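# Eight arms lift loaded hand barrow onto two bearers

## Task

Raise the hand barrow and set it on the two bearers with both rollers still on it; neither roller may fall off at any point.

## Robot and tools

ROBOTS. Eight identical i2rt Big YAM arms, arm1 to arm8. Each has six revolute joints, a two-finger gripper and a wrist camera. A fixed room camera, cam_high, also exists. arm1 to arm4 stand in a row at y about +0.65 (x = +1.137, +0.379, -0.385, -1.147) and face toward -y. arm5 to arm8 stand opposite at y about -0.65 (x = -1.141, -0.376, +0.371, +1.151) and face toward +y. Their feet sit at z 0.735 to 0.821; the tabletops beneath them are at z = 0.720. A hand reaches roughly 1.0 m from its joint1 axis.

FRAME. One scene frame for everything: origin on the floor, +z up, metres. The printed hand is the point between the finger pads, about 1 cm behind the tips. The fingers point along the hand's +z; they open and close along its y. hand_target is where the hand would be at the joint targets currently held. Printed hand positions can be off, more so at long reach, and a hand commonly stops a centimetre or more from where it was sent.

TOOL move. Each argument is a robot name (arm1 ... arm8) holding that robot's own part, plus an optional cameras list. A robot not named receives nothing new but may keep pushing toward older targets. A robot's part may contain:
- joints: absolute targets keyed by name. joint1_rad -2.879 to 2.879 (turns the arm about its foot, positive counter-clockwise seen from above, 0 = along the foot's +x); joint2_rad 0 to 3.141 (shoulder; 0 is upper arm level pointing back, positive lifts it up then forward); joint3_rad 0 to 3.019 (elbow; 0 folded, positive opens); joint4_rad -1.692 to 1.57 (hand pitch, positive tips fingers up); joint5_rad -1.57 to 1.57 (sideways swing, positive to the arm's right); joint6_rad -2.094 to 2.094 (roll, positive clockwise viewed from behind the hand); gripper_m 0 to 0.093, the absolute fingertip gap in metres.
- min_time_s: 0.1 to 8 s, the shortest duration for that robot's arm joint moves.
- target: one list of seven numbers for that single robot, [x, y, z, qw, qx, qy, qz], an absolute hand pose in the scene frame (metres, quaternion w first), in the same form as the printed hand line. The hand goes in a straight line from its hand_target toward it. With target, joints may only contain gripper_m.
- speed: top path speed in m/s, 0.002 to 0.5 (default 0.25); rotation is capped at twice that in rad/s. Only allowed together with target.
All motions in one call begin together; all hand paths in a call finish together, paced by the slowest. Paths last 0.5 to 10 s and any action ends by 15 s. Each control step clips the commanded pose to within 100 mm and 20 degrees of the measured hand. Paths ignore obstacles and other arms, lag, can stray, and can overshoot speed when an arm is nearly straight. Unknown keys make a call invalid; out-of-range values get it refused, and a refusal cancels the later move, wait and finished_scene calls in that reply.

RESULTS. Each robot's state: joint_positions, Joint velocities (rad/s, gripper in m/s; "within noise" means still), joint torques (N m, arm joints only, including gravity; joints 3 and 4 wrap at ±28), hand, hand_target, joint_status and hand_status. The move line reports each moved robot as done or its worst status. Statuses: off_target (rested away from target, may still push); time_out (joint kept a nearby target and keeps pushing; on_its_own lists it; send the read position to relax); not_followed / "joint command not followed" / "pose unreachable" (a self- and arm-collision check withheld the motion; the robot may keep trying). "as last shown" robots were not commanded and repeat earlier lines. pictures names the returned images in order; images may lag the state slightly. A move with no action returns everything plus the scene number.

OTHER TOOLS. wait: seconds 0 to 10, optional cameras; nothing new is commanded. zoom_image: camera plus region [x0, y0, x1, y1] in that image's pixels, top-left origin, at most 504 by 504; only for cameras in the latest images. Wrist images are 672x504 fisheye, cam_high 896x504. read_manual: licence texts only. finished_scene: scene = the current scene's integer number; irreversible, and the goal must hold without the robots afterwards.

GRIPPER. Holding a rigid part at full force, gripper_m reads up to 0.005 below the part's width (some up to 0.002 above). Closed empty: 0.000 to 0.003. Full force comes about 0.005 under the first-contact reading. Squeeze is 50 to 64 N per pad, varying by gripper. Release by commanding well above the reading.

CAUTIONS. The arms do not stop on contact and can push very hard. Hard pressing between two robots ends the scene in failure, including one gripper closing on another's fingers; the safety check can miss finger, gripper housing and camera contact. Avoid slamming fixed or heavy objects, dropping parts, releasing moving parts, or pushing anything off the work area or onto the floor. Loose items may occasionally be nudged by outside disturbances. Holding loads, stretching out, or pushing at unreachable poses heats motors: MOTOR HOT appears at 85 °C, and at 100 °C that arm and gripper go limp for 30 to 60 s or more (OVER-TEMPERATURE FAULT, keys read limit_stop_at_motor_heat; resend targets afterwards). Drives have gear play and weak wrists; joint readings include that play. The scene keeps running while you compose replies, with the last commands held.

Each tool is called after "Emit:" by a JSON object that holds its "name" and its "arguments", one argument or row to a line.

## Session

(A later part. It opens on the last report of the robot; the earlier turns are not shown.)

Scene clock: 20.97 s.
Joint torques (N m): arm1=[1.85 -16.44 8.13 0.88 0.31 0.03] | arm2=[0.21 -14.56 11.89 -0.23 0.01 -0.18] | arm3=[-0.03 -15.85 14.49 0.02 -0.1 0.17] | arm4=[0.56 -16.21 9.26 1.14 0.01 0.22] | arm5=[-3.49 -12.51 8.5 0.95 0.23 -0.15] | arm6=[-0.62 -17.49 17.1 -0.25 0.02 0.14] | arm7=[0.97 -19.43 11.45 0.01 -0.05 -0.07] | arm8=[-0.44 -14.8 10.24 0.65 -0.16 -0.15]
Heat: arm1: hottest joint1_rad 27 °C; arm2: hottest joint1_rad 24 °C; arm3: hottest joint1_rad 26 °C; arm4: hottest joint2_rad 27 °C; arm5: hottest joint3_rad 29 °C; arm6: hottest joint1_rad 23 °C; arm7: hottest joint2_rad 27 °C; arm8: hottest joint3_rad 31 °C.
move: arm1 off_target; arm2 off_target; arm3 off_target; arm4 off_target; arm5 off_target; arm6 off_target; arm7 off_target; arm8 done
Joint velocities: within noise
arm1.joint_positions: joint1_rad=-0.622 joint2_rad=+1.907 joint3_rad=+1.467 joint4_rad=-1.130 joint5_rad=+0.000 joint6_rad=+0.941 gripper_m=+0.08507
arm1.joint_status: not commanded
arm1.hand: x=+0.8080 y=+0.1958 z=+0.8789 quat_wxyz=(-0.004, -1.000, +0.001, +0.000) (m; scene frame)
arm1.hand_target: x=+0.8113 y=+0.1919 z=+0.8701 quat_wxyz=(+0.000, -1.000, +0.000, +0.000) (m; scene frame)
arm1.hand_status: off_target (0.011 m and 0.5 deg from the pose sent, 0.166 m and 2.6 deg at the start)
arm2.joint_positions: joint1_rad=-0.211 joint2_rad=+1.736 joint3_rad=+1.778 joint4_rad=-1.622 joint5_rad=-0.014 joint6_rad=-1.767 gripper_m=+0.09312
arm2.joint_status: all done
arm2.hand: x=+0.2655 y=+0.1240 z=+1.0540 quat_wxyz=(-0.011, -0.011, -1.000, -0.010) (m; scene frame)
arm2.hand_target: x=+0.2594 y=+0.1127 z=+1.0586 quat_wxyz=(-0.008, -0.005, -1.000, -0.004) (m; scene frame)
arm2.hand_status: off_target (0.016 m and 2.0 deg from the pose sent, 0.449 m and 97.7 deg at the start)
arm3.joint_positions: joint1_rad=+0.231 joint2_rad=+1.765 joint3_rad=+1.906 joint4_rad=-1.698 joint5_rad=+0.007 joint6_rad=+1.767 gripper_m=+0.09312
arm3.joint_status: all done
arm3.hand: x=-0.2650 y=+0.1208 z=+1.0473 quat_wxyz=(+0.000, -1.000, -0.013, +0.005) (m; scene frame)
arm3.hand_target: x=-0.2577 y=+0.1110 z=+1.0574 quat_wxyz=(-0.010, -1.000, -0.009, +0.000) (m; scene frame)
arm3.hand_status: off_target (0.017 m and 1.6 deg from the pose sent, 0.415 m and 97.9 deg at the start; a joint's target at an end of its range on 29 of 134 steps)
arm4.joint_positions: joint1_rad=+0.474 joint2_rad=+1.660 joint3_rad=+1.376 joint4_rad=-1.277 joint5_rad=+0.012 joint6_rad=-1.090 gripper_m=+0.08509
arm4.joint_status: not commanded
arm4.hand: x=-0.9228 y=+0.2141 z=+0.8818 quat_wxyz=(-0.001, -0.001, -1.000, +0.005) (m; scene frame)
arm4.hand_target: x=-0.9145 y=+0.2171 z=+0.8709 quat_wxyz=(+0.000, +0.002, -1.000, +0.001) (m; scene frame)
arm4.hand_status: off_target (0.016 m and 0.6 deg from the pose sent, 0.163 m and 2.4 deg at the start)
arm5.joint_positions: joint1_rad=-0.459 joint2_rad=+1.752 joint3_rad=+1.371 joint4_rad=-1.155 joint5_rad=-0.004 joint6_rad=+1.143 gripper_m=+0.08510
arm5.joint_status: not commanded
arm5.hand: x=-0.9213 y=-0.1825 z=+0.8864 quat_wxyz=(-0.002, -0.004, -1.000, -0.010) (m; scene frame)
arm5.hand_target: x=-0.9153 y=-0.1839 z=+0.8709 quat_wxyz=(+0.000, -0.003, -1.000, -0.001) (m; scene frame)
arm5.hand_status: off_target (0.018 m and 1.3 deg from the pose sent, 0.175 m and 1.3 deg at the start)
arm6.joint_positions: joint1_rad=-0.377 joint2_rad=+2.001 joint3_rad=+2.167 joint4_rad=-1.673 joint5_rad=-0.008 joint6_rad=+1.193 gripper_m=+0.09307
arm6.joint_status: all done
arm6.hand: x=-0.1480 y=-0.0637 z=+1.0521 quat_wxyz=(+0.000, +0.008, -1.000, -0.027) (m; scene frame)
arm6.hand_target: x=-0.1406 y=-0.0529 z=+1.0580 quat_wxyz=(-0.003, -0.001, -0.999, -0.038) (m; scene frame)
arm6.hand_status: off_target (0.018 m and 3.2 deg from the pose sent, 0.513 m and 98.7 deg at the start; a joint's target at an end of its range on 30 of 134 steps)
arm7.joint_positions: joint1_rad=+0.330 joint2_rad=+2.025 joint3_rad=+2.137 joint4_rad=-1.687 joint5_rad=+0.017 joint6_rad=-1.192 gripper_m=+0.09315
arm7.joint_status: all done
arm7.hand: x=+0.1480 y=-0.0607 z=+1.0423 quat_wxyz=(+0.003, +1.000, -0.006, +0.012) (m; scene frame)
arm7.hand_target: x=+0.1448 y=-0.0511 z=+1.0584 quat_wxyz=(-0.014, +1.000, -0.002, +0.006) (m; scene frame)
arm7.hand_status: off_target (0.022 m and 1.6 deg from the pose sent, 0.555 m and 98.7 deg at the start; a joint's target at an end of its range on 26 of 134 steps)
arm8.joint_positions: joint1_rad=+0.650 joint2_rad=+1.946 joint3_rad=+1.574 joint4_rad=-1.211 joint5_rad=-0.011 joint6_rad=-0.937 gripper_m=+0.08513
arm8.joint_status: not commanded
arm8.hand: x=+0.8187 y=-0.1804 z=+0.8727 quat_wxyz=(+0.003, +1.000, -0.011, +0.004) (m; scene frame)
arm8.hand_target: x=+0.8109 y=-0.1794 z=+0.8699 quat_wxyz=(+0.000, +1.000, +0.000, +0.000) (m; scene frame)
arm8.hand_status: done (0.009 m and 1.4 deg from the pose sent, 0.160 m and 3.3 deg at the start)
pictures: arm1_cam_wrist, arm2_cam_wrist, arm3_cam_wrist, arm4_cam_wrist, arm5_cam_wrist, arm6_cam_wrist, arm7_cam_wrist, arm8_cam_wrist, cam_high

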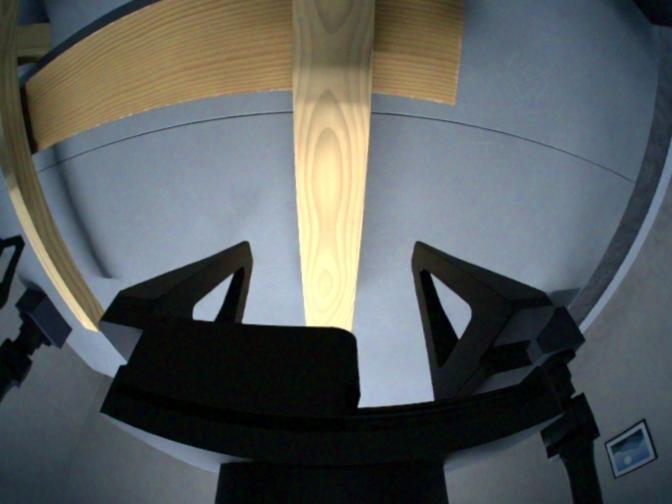

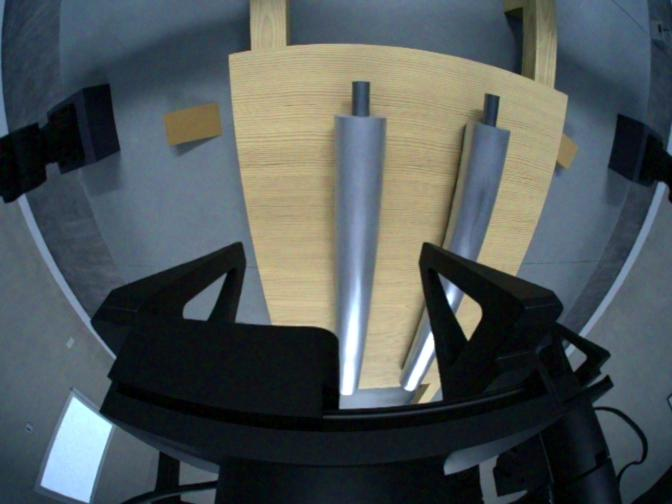

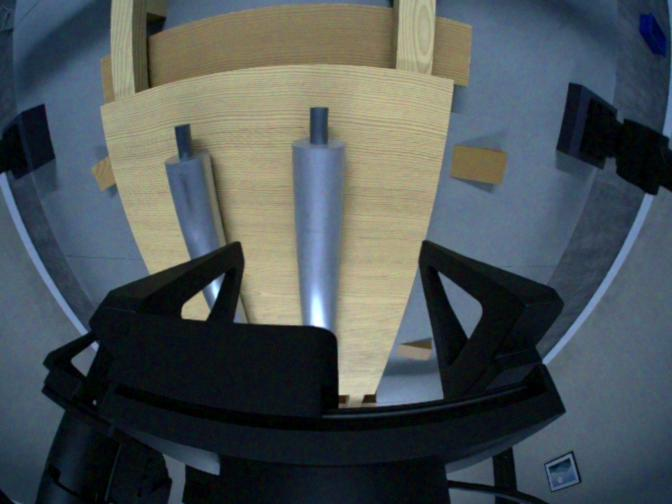

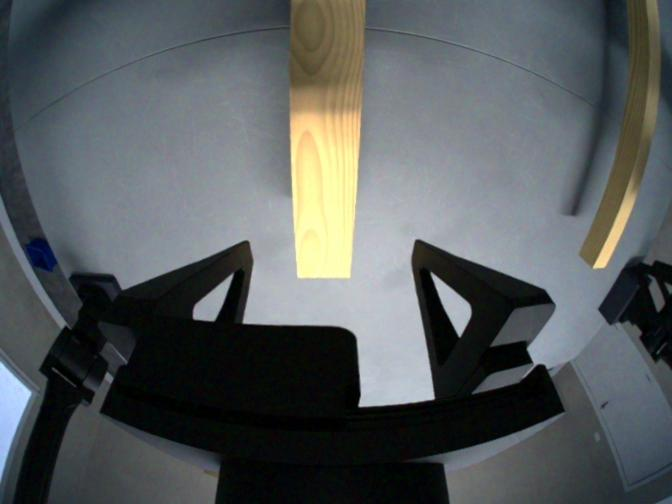

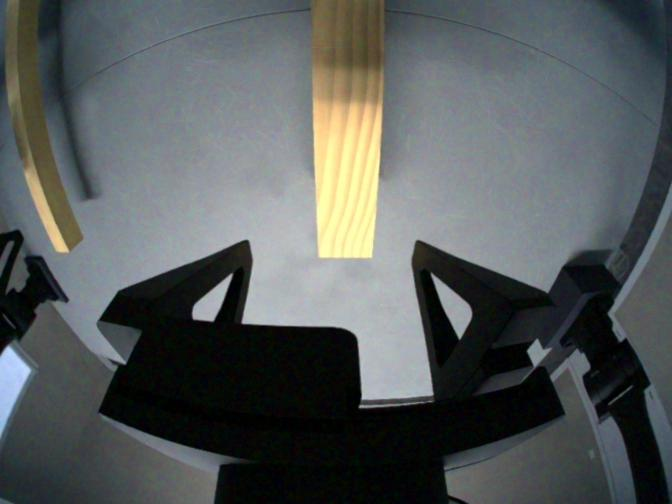

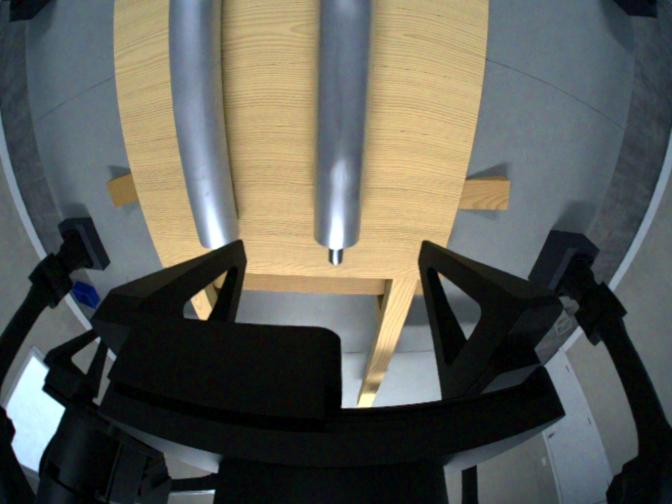

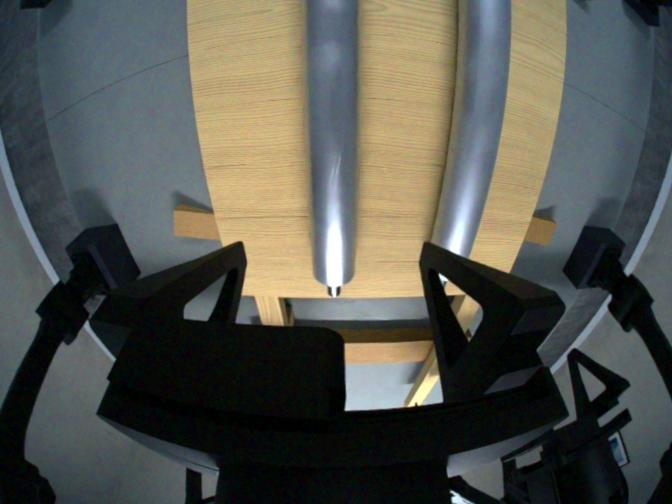

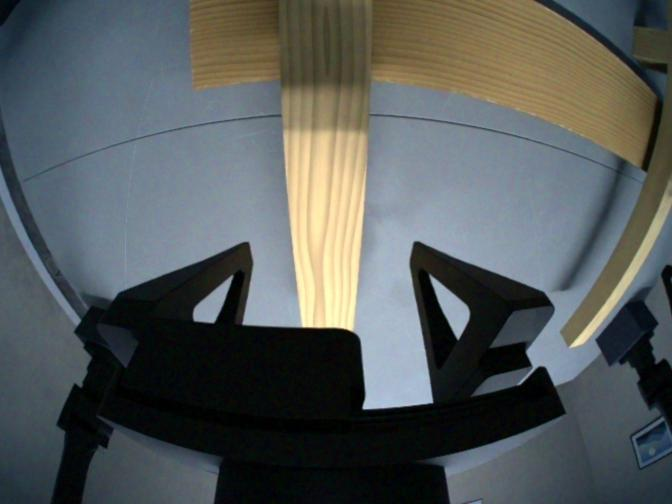

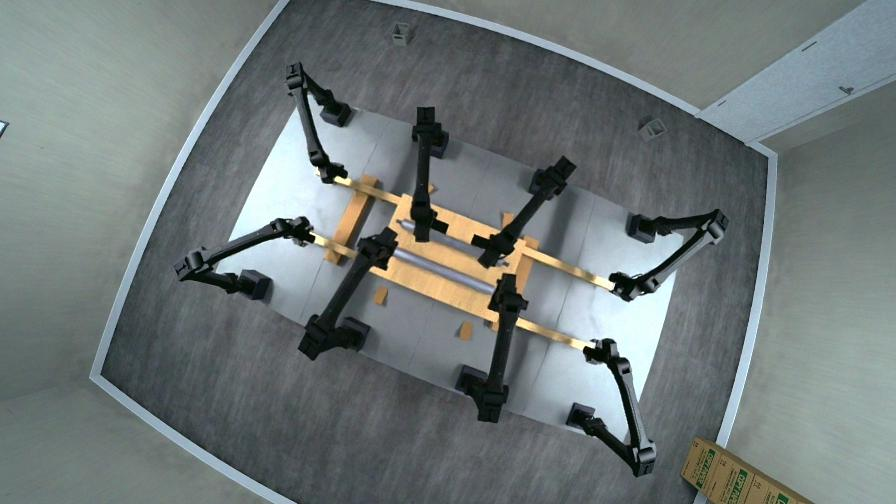

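Emit:
{"name": "move", "arguments": {
  "arm1": {"target": [0.81, 0.19, 0.79, 0, 1, 0, 0], "speed": 0.16},
  "arm8": {"target": [0.81, -0.18, 0.793, 0, 1, 0, 0], "speed": 0.16},
  "arm4": {"target": [-0.912, 0.222, 0.788, 0, 0, 1, 0], "speed": 0.16},
  "arm5": {"target": [-0.914, -0.194, 0.785, 0, 0, 1, 0], "speed": 0.16},
  "arm7": {"target": [0.14, -0.054, 0.872, 0, 1, 0, 0], "speed": 0.16},
  "arm6": {"target": [-0.14, -0.060, 0.872, 0, 0, 1, 0], "speed": 0.16},
  "arm2": {"target": [0.26, 0.094, 0.872, 0, 0, 1, 0], "speed": 0.16},
  "arm3": {"target": [-0.26, 0.102, 0.872, 0, 1, 0, 0], "speed": 0.16},
  "cameras": ["all"]
}}

Scene clock: 25.03 s.
Joint torques (N m): arm1=[1.85 -17.03 7.45 0.88 0.32 0.01] | arm2=[0.97 -16.38 7.66 0.66 -0.01 -0.17] | arm3=[-0.67 -16.79 8.54 1.17 -0.1 0.16] | arm4=[0.38 -16.79 8.64 1.18 -0.02 0.23] | arm5=[-3.43 -12.92 7.71 0.95 0.23 -0.16] | arm6=[-0.73 -18.2 10.22 0.66 0.25 0.12] | arm7=[1.14 -20.37 7.1 1.17 -0.3 -0.07] | arm8=[-0.09 -15.21 9.44 0.65 -0.14 -0.12]
Heat: arm1: hottest joint1_rad 27 °C; arm2: hottest joint1_rad 24 °C; arm3: hottest joint1_rad 26 °C; arm4: hottest joint2_rad 27 °C; arm5: hottest joint3_rad 29 °C; arm6: hottest joint1_rad 23 °C; arm7: hottest joint2_rad 27 °C; arm8: hottest joint3_rad 31 °C.
move: arm1 done; arm2 off_target; arm3 off_target; arm4 off_target; arm5 off_target; arm6 off_target; arm7 done; arm8 done
Joint velocities: within noise
arm1.joint_positions: joint1_rad=-0.622 joint2_rad=+2.017 joint3_rad=+1.401 joint4_rad=-0.957 joint5_rad=+0.001 joint6_rad=+0.941 gripper_m=+0.08507
arm1.joint_status: not commanded
arm1.hand: x=+0.8072 y=+0.1945 z=+0.7979 quat_wxyz=(-0.002, -1.000, +0.001, -0.001) (m; scene frame)
arm1.hand_target: x=+0.8107 y=+0.1915 z=+0.7899 quat_wxyz=(+0.001, -1.000, +0.000, +0.000) (m; scene frame)
arm1.hand_status: done (0.010 m and 0.3 deg from the pose sent, 0.089 m and 0.5 deg at the start)
arm2.joint_positions: joint1_rad=-0.211 joint2_rad=+1.863 joint3_rad=+1.503 joint4_rad=-1.186 joint5_rad=-0.002 joint6_rad=-1.769 gripper_m=+0.09312
arm2.joint_status: not commanded
arm2.hand: x=+0.2581 y=+0.0981 z=+0.8838 quat_wxyz=(-0.001, -0.010, -1.000, +0.006) (m; scene frame)
arm2.hand_target: x=+0.2604 y=+0.0961 z=+0.8722 quat_wxyz=(+0.000, +0.000, -1.000, +0.000) (m; scene frame)
arm2.hand_status: off_target (0.013 m and 1.3 deg from the pose sent, 0.185 m and 2.0 deg at the start)
arm3.joint_positions: joint1_rad=+0.231 joint2_rad=+1.836 joint3_rad=+1.578 joint4_rad=-1.284 joint5_rad=+0.002 joint6_rad=+1.778 gripper_m=+0.09312
arm3.joint_status: not commanded
arm3.hand: x=-0.2607 y=+0.1040 z=+0.8852 quat_wxyz=(-0.007, -1.000, -0.008, +0.001) (m; scene frame)
arm3.hand_target: x=-0.2604 y=+0.1041 z=+0.8720 quat_wxyz=(+0.000, -1.000, +0.000, +0.000) (m; scene frame)
arm3.hand_status: off_target (0.013 m and 1.2 deg from the pose sent, 0.176 m and 1.6 deg at the start)
arm4.joint_positions: joint1_rad=+0.480 joint2_rad=+1.738 joint3_rad=+1.243 joint4_rad=-1.070 joint5_rad=+0.012 joint6_rad=-1.078 gripper_m=+0.08509
arm4.joint_status: not commanded
arm4.hand: x=-0.9209 y=+0.2186 z=+0.7981 quat_wxyz=(+0.000, -0.004, -1.000, +0.003) (m; scene frame)
arm4.hand_target: x=-0.9132 y=+0.2230 z=+0.7883 quat_wxyz=(+0.000, -0.001, -1.000, +0.000) (m; scene frame)
arm4.hand_status: off_target (0.014 m and 0.6 deg from the pose sent, 0.095 m and 0.6 deg at the start)
arm5.joint_positions: joint1_rad=-0.470 joint2_rad=+1.844 joint3_rad=+1.249 joint4_rad=-0.943 joint5_rad=-0.004 joint6_rad=+1.128 gripper_m=+0.08510
arm5.joint_status: not commanded
arm5.hand: x=-0.9196 y=-0.1920 z=+0.8002 quat_wxyz=(-0.002, -0.002, -1.000, -0.009) (m; scene frame)
arm5.hand_target: x=-0.9148 y=-0.1953 z=+0.7856 quat_wxyz=(+0.000, +0.000, -1.000, +0.000) (m; scene frame)
arm5.hand_status: off_target (0.016 m and 1.0 deg from the pose sent, 0.102 m and 1.3 deg at the start)
arm6.joint_positions: joint1_rad=-0.377 joint2_rad=+2.061 joint3_rad=+1.841 joint4_rad=-1.312 joint5_rad=+0.009 joint6_rad=+1.193 gripper_m=+0.09307
arm6.joint_status: not commanded
arm6.hand: x=-0.1447 y=-0.0587 z=+0.8913 quat_wxyz=(-0.004, +0.008, -1.000, -0.012) (m; scene frame)
arm6.hand_target: x=-0.1408 y=-0.0623 z=+0.8723 quat_wxyz=(+0.000, +0.000, -1.000, +0.000) (m; scene frame)
arm6.hand_status: off_target (0.020 m and 1.6 deg from the pose sent, 0.180 m and 3.2 deg at the start)
arm7.joint_positions: joint1_rad=+0.330 joint2_rad=+2.084 joint3_rad=+1.790 joint4_rad=-1.277 joint5_rad=+0.000 joint6_rad=-1.192 gripper_m=+0.09315
arm7.joint_status: not commanded
arm7.hand: x=+0.1446 y=-0.0587 z=+0.8754 quat_wxyz=(+0.004, +1.000, -0.006, +0.003) (m; scene frame)
arm7.hand_target: x=+0.1406 y=-0.0557 z=+0.8727 quat_wxyz=(-0.001, +1.000, +0.000, +0.000) (m; scene frame)
arm7.hand_status: done (0.007 m and 0.9 deg from the pose sent, 0.171 m and 1.6 deg at the start)
arm8.joint_positions: joint1_rad=+0.650 joint2_rad=+2.034 joint3_rad=+1.492 joint4_rad=-1.044 joint5_rad=-0.011 joint6_rad=-0.937 gripper_m=+0.08513
arm8.joint_status: not commanded
arm8.hand: x=+0.8200 y=-0.1804 z=+0.7960 quat_wxyz=(+0.004, +1.000, -0.011, +0.005) (m; scene frame)
arm8.hand_target: x=+0.8106 y=-0.1808 z=+0.7937 quat_wxyz=(+0.000, +1.000, +0.000, +0.000) (m; scene frame)
arm8.hand_status: done (0.010 m and 1.5 deg from the pose sent, 0.080 m and 1.4 deg at the start)
pictures: arm1_cam_wrist, arm2_cam_wrist, arm3_cam_wrist, arm4_cam_wrist, arm5_cam_wrist, arm6_cam_wrist, arm7_cam_wrist, arm8_cam_wrist, cam_high

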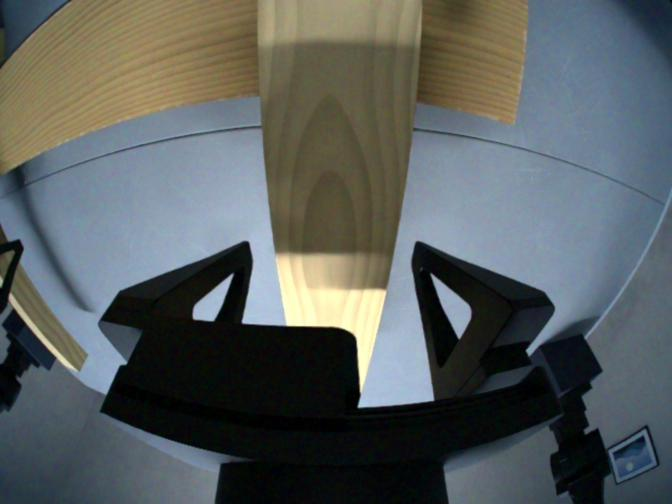

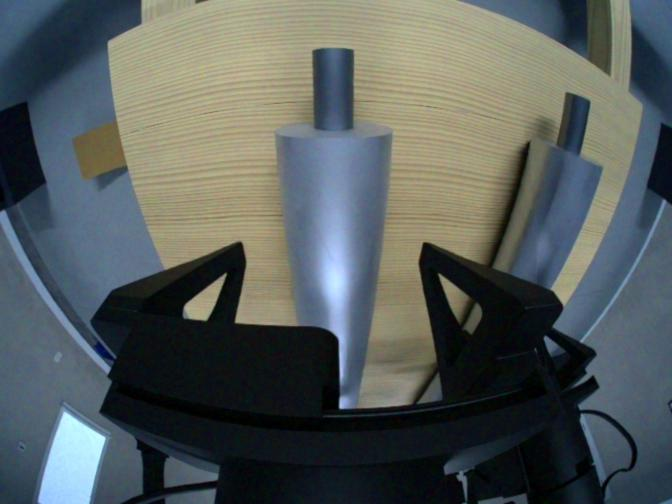

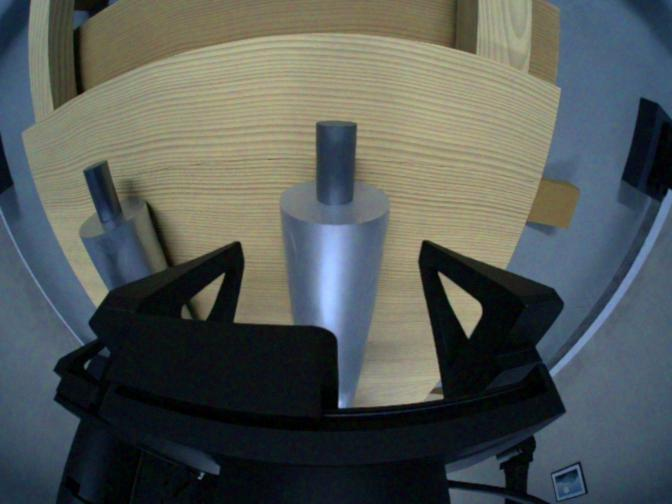

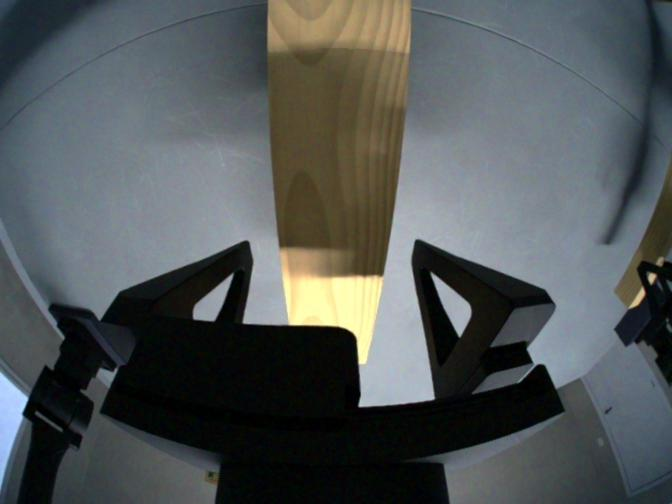

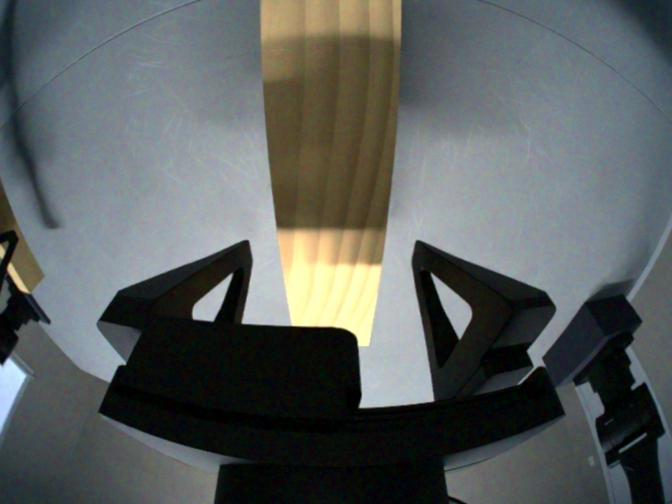

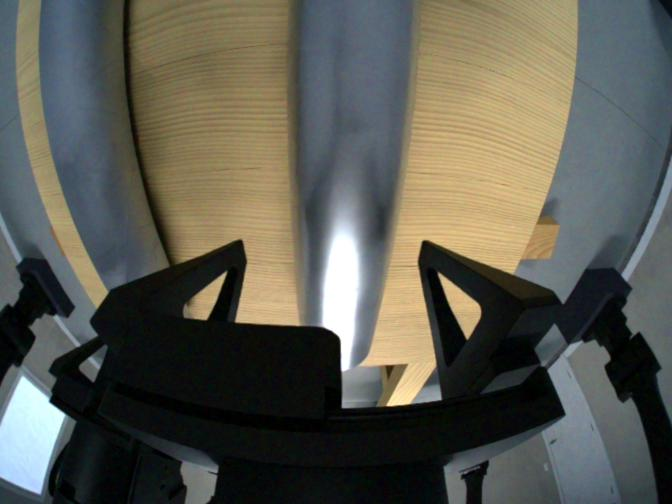

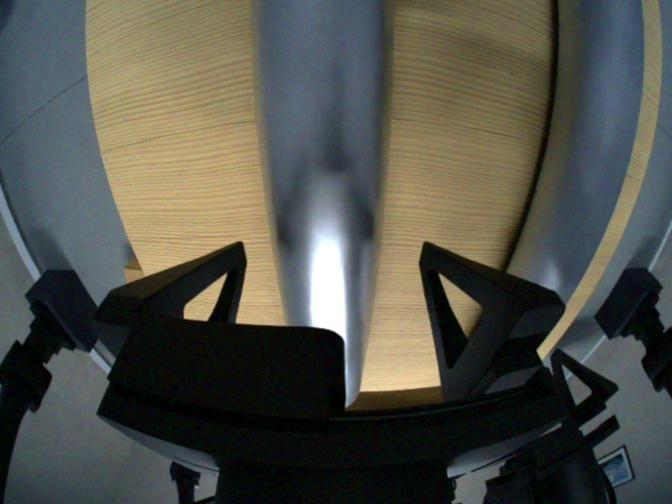

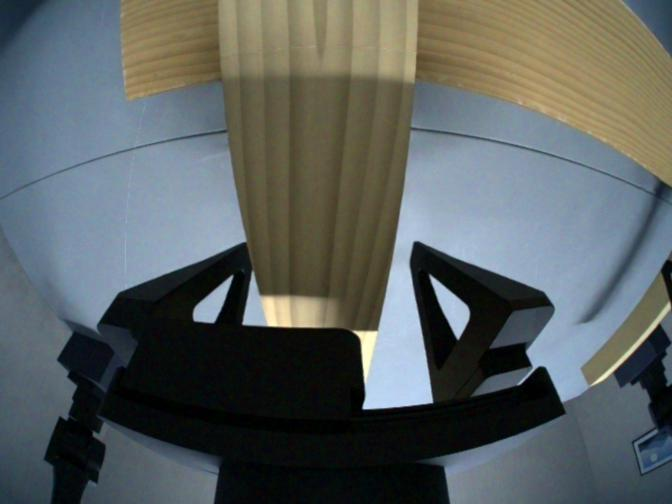

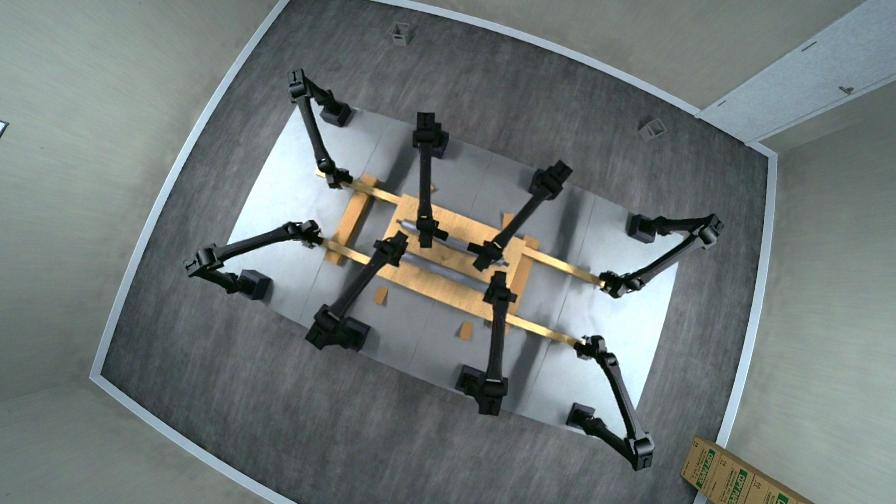

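Emit:
{"name": "move", "arguments": {
  "arm1": {"joints": {"gripper_m": 0.045}},
  "arm8": {"joints": {"gripper_m": 0.045}},
  "arm4": {"joints": {"gripper_m": 0.045}},
  "arm5": {"joints": {"gripper_m": 0.045}},
  "arm7": {"joints": {"gripper_m": 0.074}},
  "arm6": {"joints": {"gripper_m": 0.074}},
  "arm2": {"target": [0.26, 0.094, 0.854, 0, 0, 1, 0], "speed": 0.06, "joints": {"gripper_m": 0.074}},
  "arm3": {"target": [-0.26, 0.102, 0.856, 0, 1, 0, 0], "speed": 0.06, "joints": {"gripper_m": 0.074}}
}}

Emit:
{"name": "move", "arguments": {
  "arm1": {"joints": {"gripper_m": 0.032}},
  "arm8": {"joints": {"gripper_m": 0.032}},
  "arm4": {"joints": {"gripper_m": 0.032}},
  "arm5": {"joints": {"gripper_m": 0.032}},
  "cameras": ["arm1_cam_wrist", "arm2_cam_wrist", "arm3_cam_wrist", "arm4_cam_wrist", "arm5_cam_wrist", "arm6_cam_wrist", "arm7_cam_wrist", "arm8_cam_wrist"]
}}

Scene clock: 27.30 s.
Joint torques (N m): arm1=[1.73 -17.14 7.49 0.9 0.24 0.01] | arm2=[1.44 -16.38 7.28 0.7 -0.01 -0.14] | arm3=[-0.67 -16.44 8.1 1.21 -0.1 0.15] | arm4=[0.44 -16.85 8.55 1.1 -0.02 0.18] | arm5=[-3.49 -12.92 7.72 0.94 0.19 -0.15] | arm6=[-0.85 -18.55 10.21 0.58 0.25 0.11] | arm7=[1.26 -20.31 7.09 1.21 -0.31 -0.06] | arm8=[-0.26 -15.21 9.73 0.64 -0.07 -0.12]
Heat: arm1: hottest joint1_rad 27 °C; arm2: hottest joint1_rad 24 °C; arm3: hottest joint1_rad 26 °C; arm4: hottest joint2_rad 27 °C; arm5: hottest joint3_rad 29 °C; arm6: hottest joint1_rad 23 °C; arm7: hottest joint2_rad 28 °C; arm8: hottest joint3_rad 31 °C.
move: arm1 done; arm2 off_target; arm3 off_target; arm4 done; arm5 done; arm6 done; arm7 done; arm8 done
Joint velocities: within noise
arm1.joint_positions: joint1_rad=-0.622 joint2_rad=+2.017 joint3_rad=+1.401 joint4_rad=-0.957 joint5_rad=+0.003 joint6_rad=+0.948 gripper_m=+0.04520
arm1.joint_status: all done
arm1.hand: x=+0.8070 y=+0.1947 z=+0.7979 quat_wxyz=(-0.002, -1.000, +0.005, +0.000) (m; scene frame)
arm1.hand_target: x=+0.8108 y=+0.1914 z=+0.7899 quat_wxyz=(+0.001, -1.000, +0.003, +0.000) (m; scene frame)
arm1.hand_status: not commanded
arm2.joint_positions: joint1_rad=-0.211 joint2_rad=+1.880 joint3_rad=+1.491 joint4_rad=-1.148 joint5_rad=+0.000 joint6_rad=-1.769 gripper_m=+0.07412
arm2.joint_status: all done
arm2.hand: x=+0.2570 y=+0.0944 z=+0.8704 quat_wxyz=(+0.001, -0.010, -1.000, +0.010) (m; scene frame)
arm2.hand_target: x=+0.2600 y=+0.0948 z=+0.8544 quat_wxyz=(+0.000, +0.000, -1.000, +0.000) (m; scene frame)
arm2.hand_status: off_target (0.017 m and 1.6 deg from the pose sent, 0.030 m and 1.3 deg at the start)
arm3.joint_positions: joint1_rad=+0.231 joint2_rad=+1.845 joint3_rad=+1.564 joint4_rad=-1.250 joint5_rad=+0.002 joint6_rad=+1.778 gripper_m=+0.07413
arm3.joint_status: all done
arm3.hand: x=-0.2600 y=+0.1007 z=+0.8753 quat_wxyz=(-0.012, -1.000, -0.008, +0.000) (m; scene frame)
arm3.hand_target: x=-0.2602 y=+0.1031 z=+0.8560 quat_wxyz=(+0.001, -1.000, +0.000, +0.000) (m; scene frame)
arm3.hand_status: off_target (0.019 m and 1.7 deg from the pose sent, 0.029 m and 1.2 deg at the start)
arm4.joint_positions: joint1_rad=+0.480 joint2_rad=+1.738 joint3_rad=+1.243 joint4_rad=-1.068 joint5_rad=+0.012 joint6_rad=-1.073 gripper_m=+0.04541
arm4.joint_status: all done
arm4.hand: x=-0.9208 y=+0.2182 z=+0.7981 quat_wxyz=(+0.000, -0.006, -1.000, +0.004) (m; scene frame)
arm4.hand_target: x=-0.9131 y=+0.2229 z=+0.7883 quat_wxyz=(+0.000, -0.002, -1.000, +0.000) (m; scene frame)
arm4.hand_status: not commanded
arm5.joint_positions: joint1_rad=-0.470 joint2_rad=+1.844 joint3_rad=+1.249 joint4_rad=-0.943 joint5_rad=-0.004 joint6_rad=+1.126 gripper_m=+0.04541
arm5.joint_status: all done
arm5.hand: x=-0.9196 y=-0.1920 z=+0.8002 quat_wxyz=(-0.002, -0.001, -1.000, -0.009) (m; scene frame)
arm5.hand_target: x=-0.9150 y=-0.1953 z=+0.7856 quat_wxyz=(+0.001, +0.000, -1.000, +0.000) (m; scene frame)
arm5.hand_status: not commanded
arm6.joint_positions: joint1_rad=-0.377 joint2_rad=+2.061 joint3_rad=+1.841 joint4_rad=-1.312 joint5_rad=+0.009 joint6_rad=+1.193 gripper_m=+0.07407
arm6.joint_status: all done
arm6.hand: x=-0.1447 y=-0.0587 z=+0.8913 quat_wxyz=(-0.004, +0.008, -1.000, -0.012) (m; scene frame)
arm6.hand_target: x=-0.1408 y=-0.0623 z=+0.8723 quat_wxyz=(+0.000, +0.000, -1.000, +0.000) (m; scene frame)
arm6.hand_status: not commanded
arm7.joint_positions: joint1_rad=+0.330 joint2_rad=+2.084 joint3_rad=+1.790 joint4_rad=-1.277 joint5_rad=+0.000 joint6_rad=-1.192 gripper_m=+0.07415
arm7.joint_status: all done
arm7.hand: x=+0.1446 y=-0.0587 z=+0.8754 quat_wxyz=(+0.004, +1.000, -0.006, +0.003) (m; scene frame)
arm7.hand_target: x=+0.1406 y=-0.0557 z=+0.8727 quat_wxyz=(-0.001, +1.000, +0.000, +0.000) (m; scene frame)
arm7.hand_status: not commanded
arm8.joint_positions: joint1_rad=+0.651 joint2_rad=+2.034 joint3_rad=+1.488 joint4_rad=-1.044 joint5_rad=-0.019 joint6_rad=-0.938 gripper_m=+0.04609
arm8.joint_status: all done
arm8.hand: x=+0.8194 y=-0.1834 z=+0.7945 quat_wxyz=(+0.008, +1.000, -0.010, +0.003) (m; scene frame)
arm8.hand_target: x=+0.8102 y=-0.1816 z=+0.7934 quat_wxyz=(+0.002, +1.000, +0.001, -0.002) (m; scene frame)
arm8.hand_status: not commanded
pictures: none

Scene clock: 27.73 s.
Joint torques (N m): arm1=[1.9 -17.2 7.46 0.88 0.24 0.01] | arm2=[1.14 -16.38 7.3 0.72 0.01 -0.15] | arm3=[-0.73 -16.38 8.1 1.21 -0.1 0.16] | arm4=[0.62 -16.85 8.59 1.2 0 0.2] | arm5=[-3.49 -12.86 7.72 0.94 0.17 -0.15] | arm6=[-0.79 -18.37 10.25 0.66 0.24 0.11] | arm7=[1.14 -20.25 7.08 1.18 -0.31 -0.06] | arm8=[-0.26 -15.15 9.74 0.64 -0.07 -0.12]
Heat: arm1: hottest joint1_rad 27 °C; arm2: hottest joint1_rad 24 °C; arm3: hottest joint1_rad 26 °C; arm4: hottest joint2_rad 27 °C; arm5: hottest joint3_rad 29 °C; arm6: hottest joint1_rad 23 °C; arm7: hottest joint2_rad 28 °C; arm8: hottest joint3_rad 31 °C.
move: arm1 off_target; arm4 off_target; arm5 off_target; arm8 off_target
Joint velocities: within noise
arm1.joint_positions: joint1_rad=-0.622 joint2_rad=+2.015 joint3_rad=+1.401 joint4_rad=-0.957 joint5_rad=+0.003 joint6_rad=+0.948 gripper_m=+0.04374
arm1.joint_status: gripper_m off_target (ended at +0.04377, target +0.03200)
arm1.hand: x=+0.8069 y=+0.1945 z=+0.7987 quat_wxyz=(-0.002, -1.000, +0.005, +0.000) (m; scene frame)
arm1.hand_target: x=+0.8106 y=+0.1912 z=+0.7907 quat_wxyz=(+0.000, -1.000, +0.003, +0.000) (m; scene frame)
arm1.hand_status: not commanded
arm2, arm3, arm6, arm7: as last shown
arm4.joint_positions: joint1_rad=+0.480 joint2_rad=+1.738 joint3_rad=+1.243 joint4_rad=-1.068 joint5_rad=+0.012 joint6_rad=-1.071 gripper_m=+0.04439
arm4.joint_status: gripper_m off_target (ended at +0.04440, target +0.03200)
arm4.hand: x=-0.9208 y=+0.2182 z=+0.7981 quat_wxyz=(+0.000, -0.007, -1.000, +0.004) (m; scene frame)
arm4.hand_target: x=-0.9131 y=+0.2229 z=+0.7883 quat_wxyz=(+0.000, -0.002, -1.000, +0.000) (m; scene frame)
arm4.hand_status: not commanded
arm5.joint_positions: joint1_rad=-0.470 joint2_rad=+1.844 joint3_rad=+1.249 joint4_rad=-0.943 joint5_rad=-0.003 joint6_rad=+1.126 gripper_m=+0.04437
arm5.joint_status: gripper_m off_target (ended at +0.04438, target +0.03200)
arm5.hand: x=-0.9194 y=-0.1921 z=+0.8002 quat_wxyz=(-0.003, -0.001, -1.000, -0.008) (m; scene frame)
arm5.hand_target: x=-0.9148 y=-0.1954 z=+0.7856 quat_wxyz=(+0.000, +0.000, -1.000, +0.000) (m; scene frame)
arm5.hand_status: not commanded
arm8.joint_positions: joint1_rad=+0.651 joint2_rad=+2.034 joint3_rad=+1.488 joint4_rad=-1.044 joint5_rad=-0.019 joint6_rad=-0.938 gripper_m=+0.04608
arm8.joint_status: gripper_m off_target (ended at +0.04609, target +0.03200)
arm8.hand: x=+0.8194 y=-0.1834 z=+0.7945 quat_wxyz=(+0.008, +1.000, -0.010, +0.003) (m; scene frame)
arm8.hand_target: x=+0.8102 y=-0.1816 z=+0.7934 quat_wxyz=(+0.002, +1.000, +0.001, -0.002) (m; scene frame)
arm8.hand_status: not commanded
pictures: arm1_cam_wrist, arm2_cam_wrist, arm3_cam_wrist, arm4_cam_wrist, arm5_cam_wrist, arm6_cam_wrist, arm7_cam_wrist, arm8_cam_wrist

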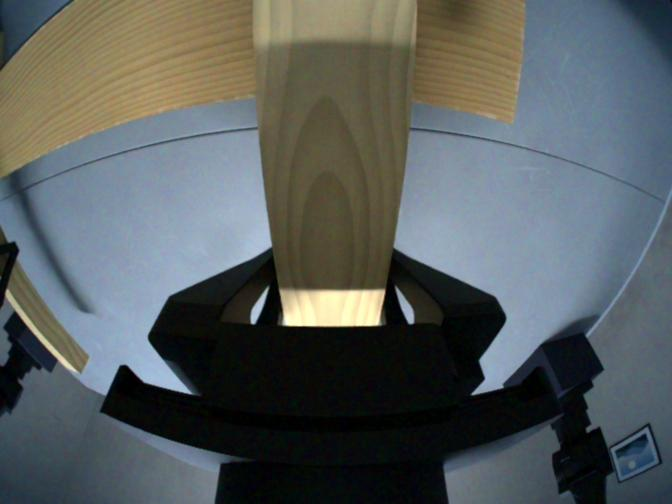

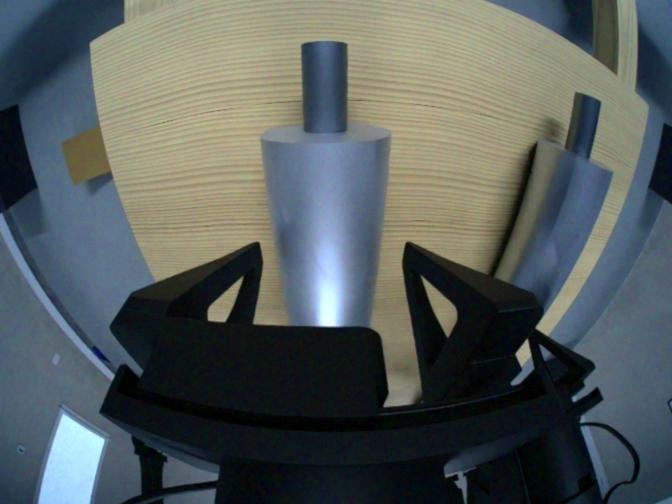

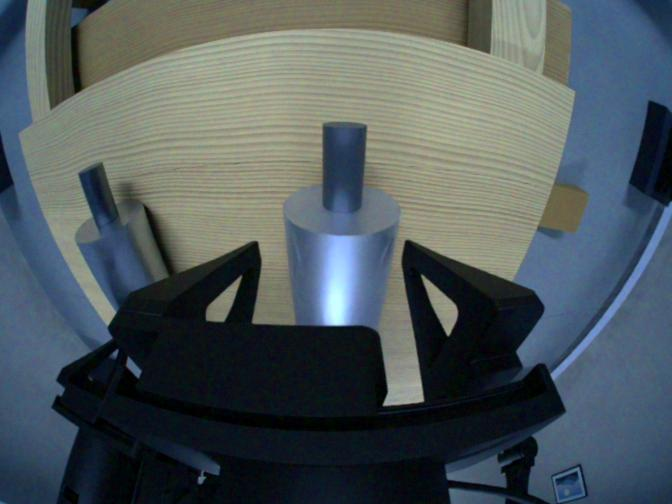

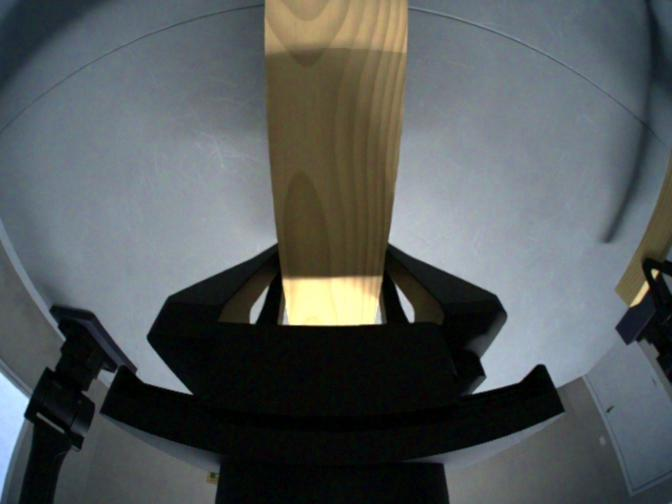

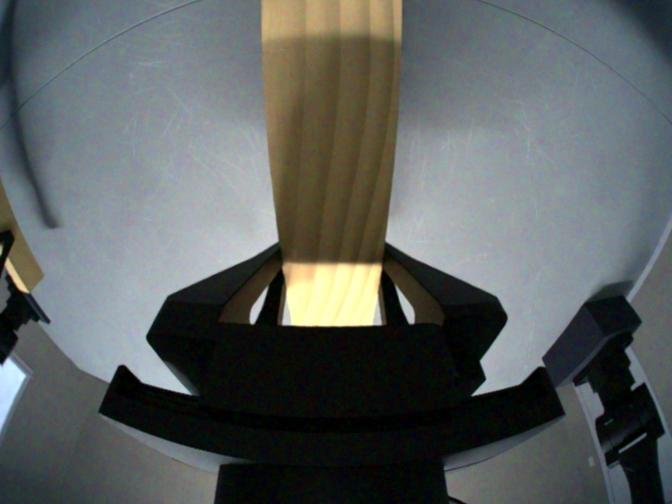

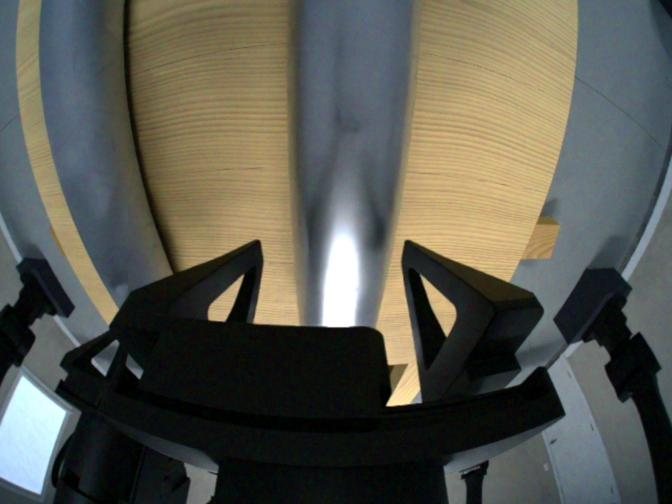

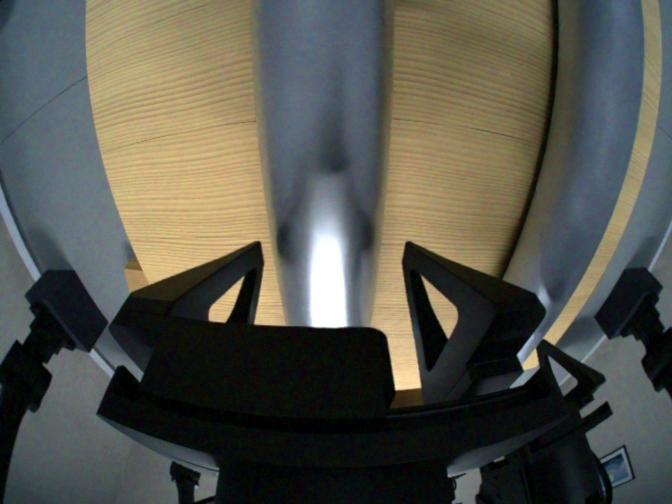

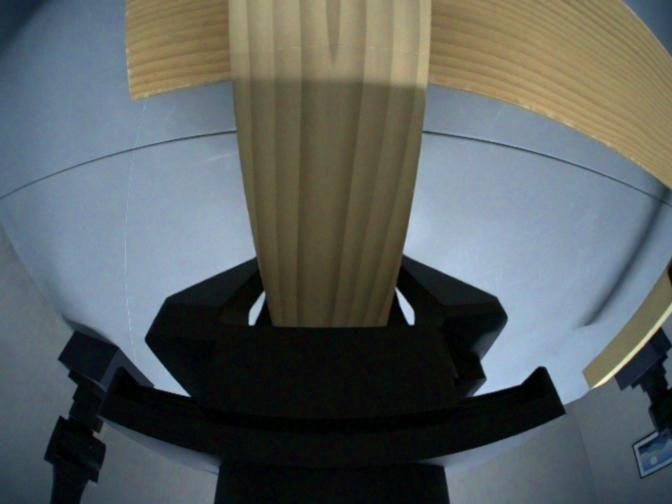

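Emit:
{"name": "move", "arguments": {
  "arm1": {"target": [0.8106, 0.1912, 0.897, 0, 1, 0, 0], "speed": 0.055},
  "arm8": {"target": [0.8102, -0.1816, 0.902, 0, 1, 0, 0], "speed": 0.055},
  "arm4": {"target": [-0.9131, 0.2229, 0.902, 0, 0, 1, 0], "speed": 0.055},
  "arm5": {"target": [-0.9148, -0.1954, 0.910, 0, 0, 1, 0], "speed": 0.055},
  "arm7": {"target": [0.1406, -0.0557, 0.918, 0, 1, 0, 0], "speed": 0.05},
  "arm6": {"target": [-0.1408, -0.0623, 0.928, 0, 0, 1, 0], "speed": 0.05},
  "arm2": {"target": [0.26, 0.0948, 0.914, 0, 0, 1, 0], "speed": 0.05},
  "arm3": {"target": [-0.2602, 0.1031, 0.918, 0, 1, 0, 0], "speed": 0.05},
  "cameras": ["arm2_cam_wrist", "arm3_cam_wrist", "arm6_cam_wrist", "arm7_cam_wrist"]
}}

Scene clock: 32.07 s.
Joint torques (N m): arm1=[1.9 -27.4 11.88 -3.79 0.66 -0.05] | arm2=[1.26 -19.25 11.18 -0.46 -0.05 -0.16] | arm3=[-0.62 -18.9 14.01 -0.01 -0.09 0.16] | arm4=[0.5 -26.58 16.13 -3.92 -0.2 0.1] | arm5=[-2.9 -22.65 12.21 -3.25 0.32 -0.11] | arm6=[-0.79 -21.3 16.53 -0.44 0.22 0.12] | arm7=[1.26 -23.53 11.18 -0.1 -0.3 -0.09] | arm8=[-0.5 -24.88 15.45 -4.86 -0.27 -0.12]
Heat: arm1: hottest joint1_rad 27 °C; arm2: hottest joint1_rad 24 °C; arm3: hottest joint1_rad 26 °C; arm4: hottest joint3_rad 28 °C; arm5: hottest joint3_rad 29 °C; arm6: hottest joint1_rad 23 °C; arm7: hottest joint2_rad 28 °C; arm8: hottest joint3_rad 32 °C.
move: arm1 off_target; arm2 off_target; arm3 off_target; arm4 off_target; arm5 off_target; arm6 off_target; arm7 off_target; arm8 off_target
Joint velocities: within noise
arm1.joint_positions: joint1_rad=-0.622 joint2_rad=+2.012 joint3_rad=+1.430 joint4_rad=-1.022 joint5_rad=-0.009 joint6_rad=+0.948 gripper_m=+0.04374
arm1.joint_status: not commanded
arm1.hand: x=+0.8098 y=+0.1949 z=+0.8097 quat_wxyz=(+0.007, -1.000, +0.005, -0.014) (m; scene frame)
arm1.hand_target: x=+0.8090 y=+0.1888 z=+0.8895 quat_wxyz=(-0.008, -1.000, +0.000, +0.005) (m; scene frame)
arm1.hand_status: off_target (0.087 m and 1.9 deg from the pose sent, 0.098 m and 0.6 deg at the start)
arm2.joint_positions: joint1_rad=-0.208 joint2_rad=+1.865 joint3_rad=+1.520 joint4_rad=-1.265 joint5_rad=+0.000 joint6_rad=-1.769 gripper_m=+0.07412
arm2.joint_status: not commanded
arm2.hand: x=+0.2622 y=+0.1104 z=+0.8893 quat_wxyz=(-0.007, -0.008, -1.000, -0.025) (m; scene frame)
arm2.hand_target: x=+0.2618 y=+0.0951 z=+0.9148 quat_wxyz=(+0.000, +0.001, -1.000, +0.001) (m; scene frame)
arm2.hand_status: off_target (0.029 m and 3.1 deg from the pose sent, 0.044 m and 1.6 deg at the start)
arm3.joint_positions: joint1_rad=+0.231 joint2_rad=+1.833 joint3_rad=+1.595 joint4_rad=-1.368 joint5_rad=+0.001 joint6_rad=+1.778 gripper_m=+0.07413
arm3.joint_status: not commanded
arm3.hand: x=-0.2638 y=+0.1188 z=+0.8934 quat_wxyz=(+0.025, -1.000, -0.008, +0.007) (m; scene frame)
arm3.hand_target: x=-0.2603 y=+0.1040 z=+0.9181 quat_wxyz=(+0.000, -1.000, +0.000, -0.001) (m; scene frame)
arm3.hand_status: off_target (0.029 m and 3.1 deg from the pose sent, 0.043 m and 1.7 deg at the start)
arm4.joint_positions: joint1_rad=+0.486 joint2_rad=+1.732 joint3_rad=+1.322 joint4_rad=-1.194 joint5_rad=+0.017 joint6_rad=-1.065 gripper_m=+0.04426
arm4.joint_status: not commanded
arm4.hand: x=-0.9180 y=+0.2172 z=+0.8285 quat_wxyz=(+0.011, -0.007, -1.000, -0.012) (m; scene frame)
arm4.hand_target: x=-0.9108 y=+0.2216 z=+0.8962 quat_wxyz=(-0.003, +0.001, -1.000, +0.007) (m; scene frame)
arm4.hand_status: off_target (0.074 m and 2.1 deg from the pose sent, 0.104 m and 0.9 deg at the start)
arm5.joint_positions: joint1_rad=-0.478 joint2_rad=+1.833 joint3_rad=+1.330 joint4_rad=-1.094 joint5_rad=-0.007 joint6_rad=+1.116 gripper_m=+0.04427
arm5.joint_status: not commanded
arm5.hand: x=-0.9163 y=-0.1929 z=+0.8319 quat_wxyz=(+0.012, +0.000, -1.000, +0.017) (m; scene frame)
arm5.hand_target: x=-0.9137 y=-0.1929 z=+0.9030 quat_wxyz=(-0.003, +0.003, -1.000, -0.006) (m; scene frame)
arm5.hand_status: off_target (0.078 m and 2.4 deg from the pose sent, 0.110 m and 1.0 deg at the start)
arm6.joint_positions: joint1_rad=-0.377 joint2_rad=+2.060 joint3_rad=+1.858 joint4_rad=-1.417 joint5_rad=+0.009 joint6_rad=+1.193 gripper_m=+0.07407
arm6.joint_status: not commanded
arm6.hand: x=-0.1518 y=-0.0776 z=+0.8989 quat_wxyz=(+0.012, +0.008, -0.999, +0.028) (m; scene frame)
arm6.hand_target: x=-0.1411 y=-0.0632 z=+0.9292 quat_wxyz=(+0.000, +0.000, -1.000, -0.002) (m; scene frame)
arm6.hand_status: off_target (0.035 m and 3.7 deg from the pose sent, 0.037 m and 1.6 deg at the start)
arm7.joint_positions: joint1_rad=+0.328 joint2_rad=+2.084 joint3_rad=+1.790 joint4_rad=-1.348 joint5_rad=+0.000 joint6_rad=-1.192 gripper_m=+0.07415
arm7.joint_status: not commanded
arm7.hand: x=+0.1517 y=-0.0747 z=+0.8762 quat_wxyz=(+0.037, +0.999, -0.007, +0.016) (m; scene frame)
arm7.hand_target: x=+0.1422 y=-0.0572 z=+0.9181 quat_wxyz=(+0.000, +1.000, -0.001, +0.000) (m; scene frame)
arm7.hand_status: off_target (0.047 m and 4.7 deg from the pose sent, 0.043 m and 0.9 deg at the start)
arm8.joint_positions: joint1_rad=+0.651 joint2_rad=+2.035 joint3_rad=+1.523 joint4_rad=-1.113 joint5_rad=-0.002 joint6_rad=-0.943 gripper_m=+0.04607
arm8.joint_status: not commanded
arm8.hand: x=+0.8227 y=-0.1833 z=+0.8056 quat_wxyz=(+0.018, +1.000, -0.008, +0.020) (m; scene frame)
arm8.hand_target: x=+0.8108 y=-0.1798 z=+0.8947 quat_wxyz=(-0.009, +1.000, +0.002, -0.003) (m; scene frame)
arm8.hand_status: off_target (0.097 m and 3.2 deg from the pose sent, 0.108 m and 1.5 deg at the start; pose on its path clipped on 1 of 87 steps)
pictures: arm2_cam_wrist, arm3_cam_wrist, arm6_cam_wrist, arm7_cam_wrist

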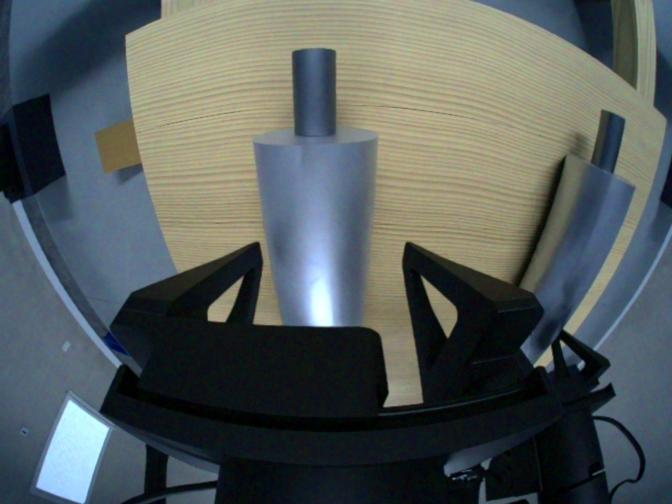

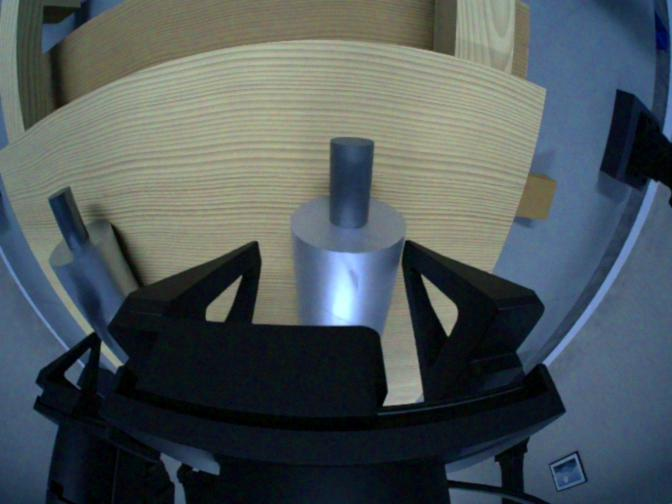

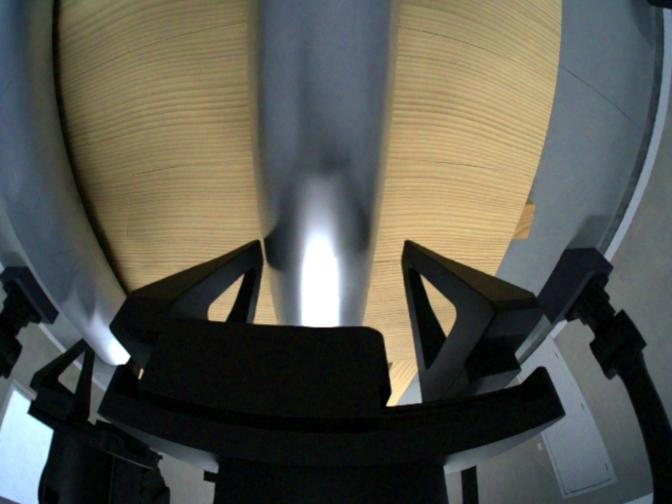

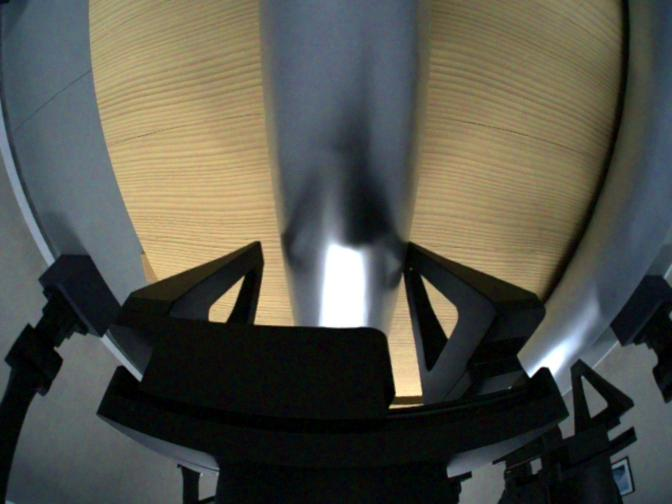

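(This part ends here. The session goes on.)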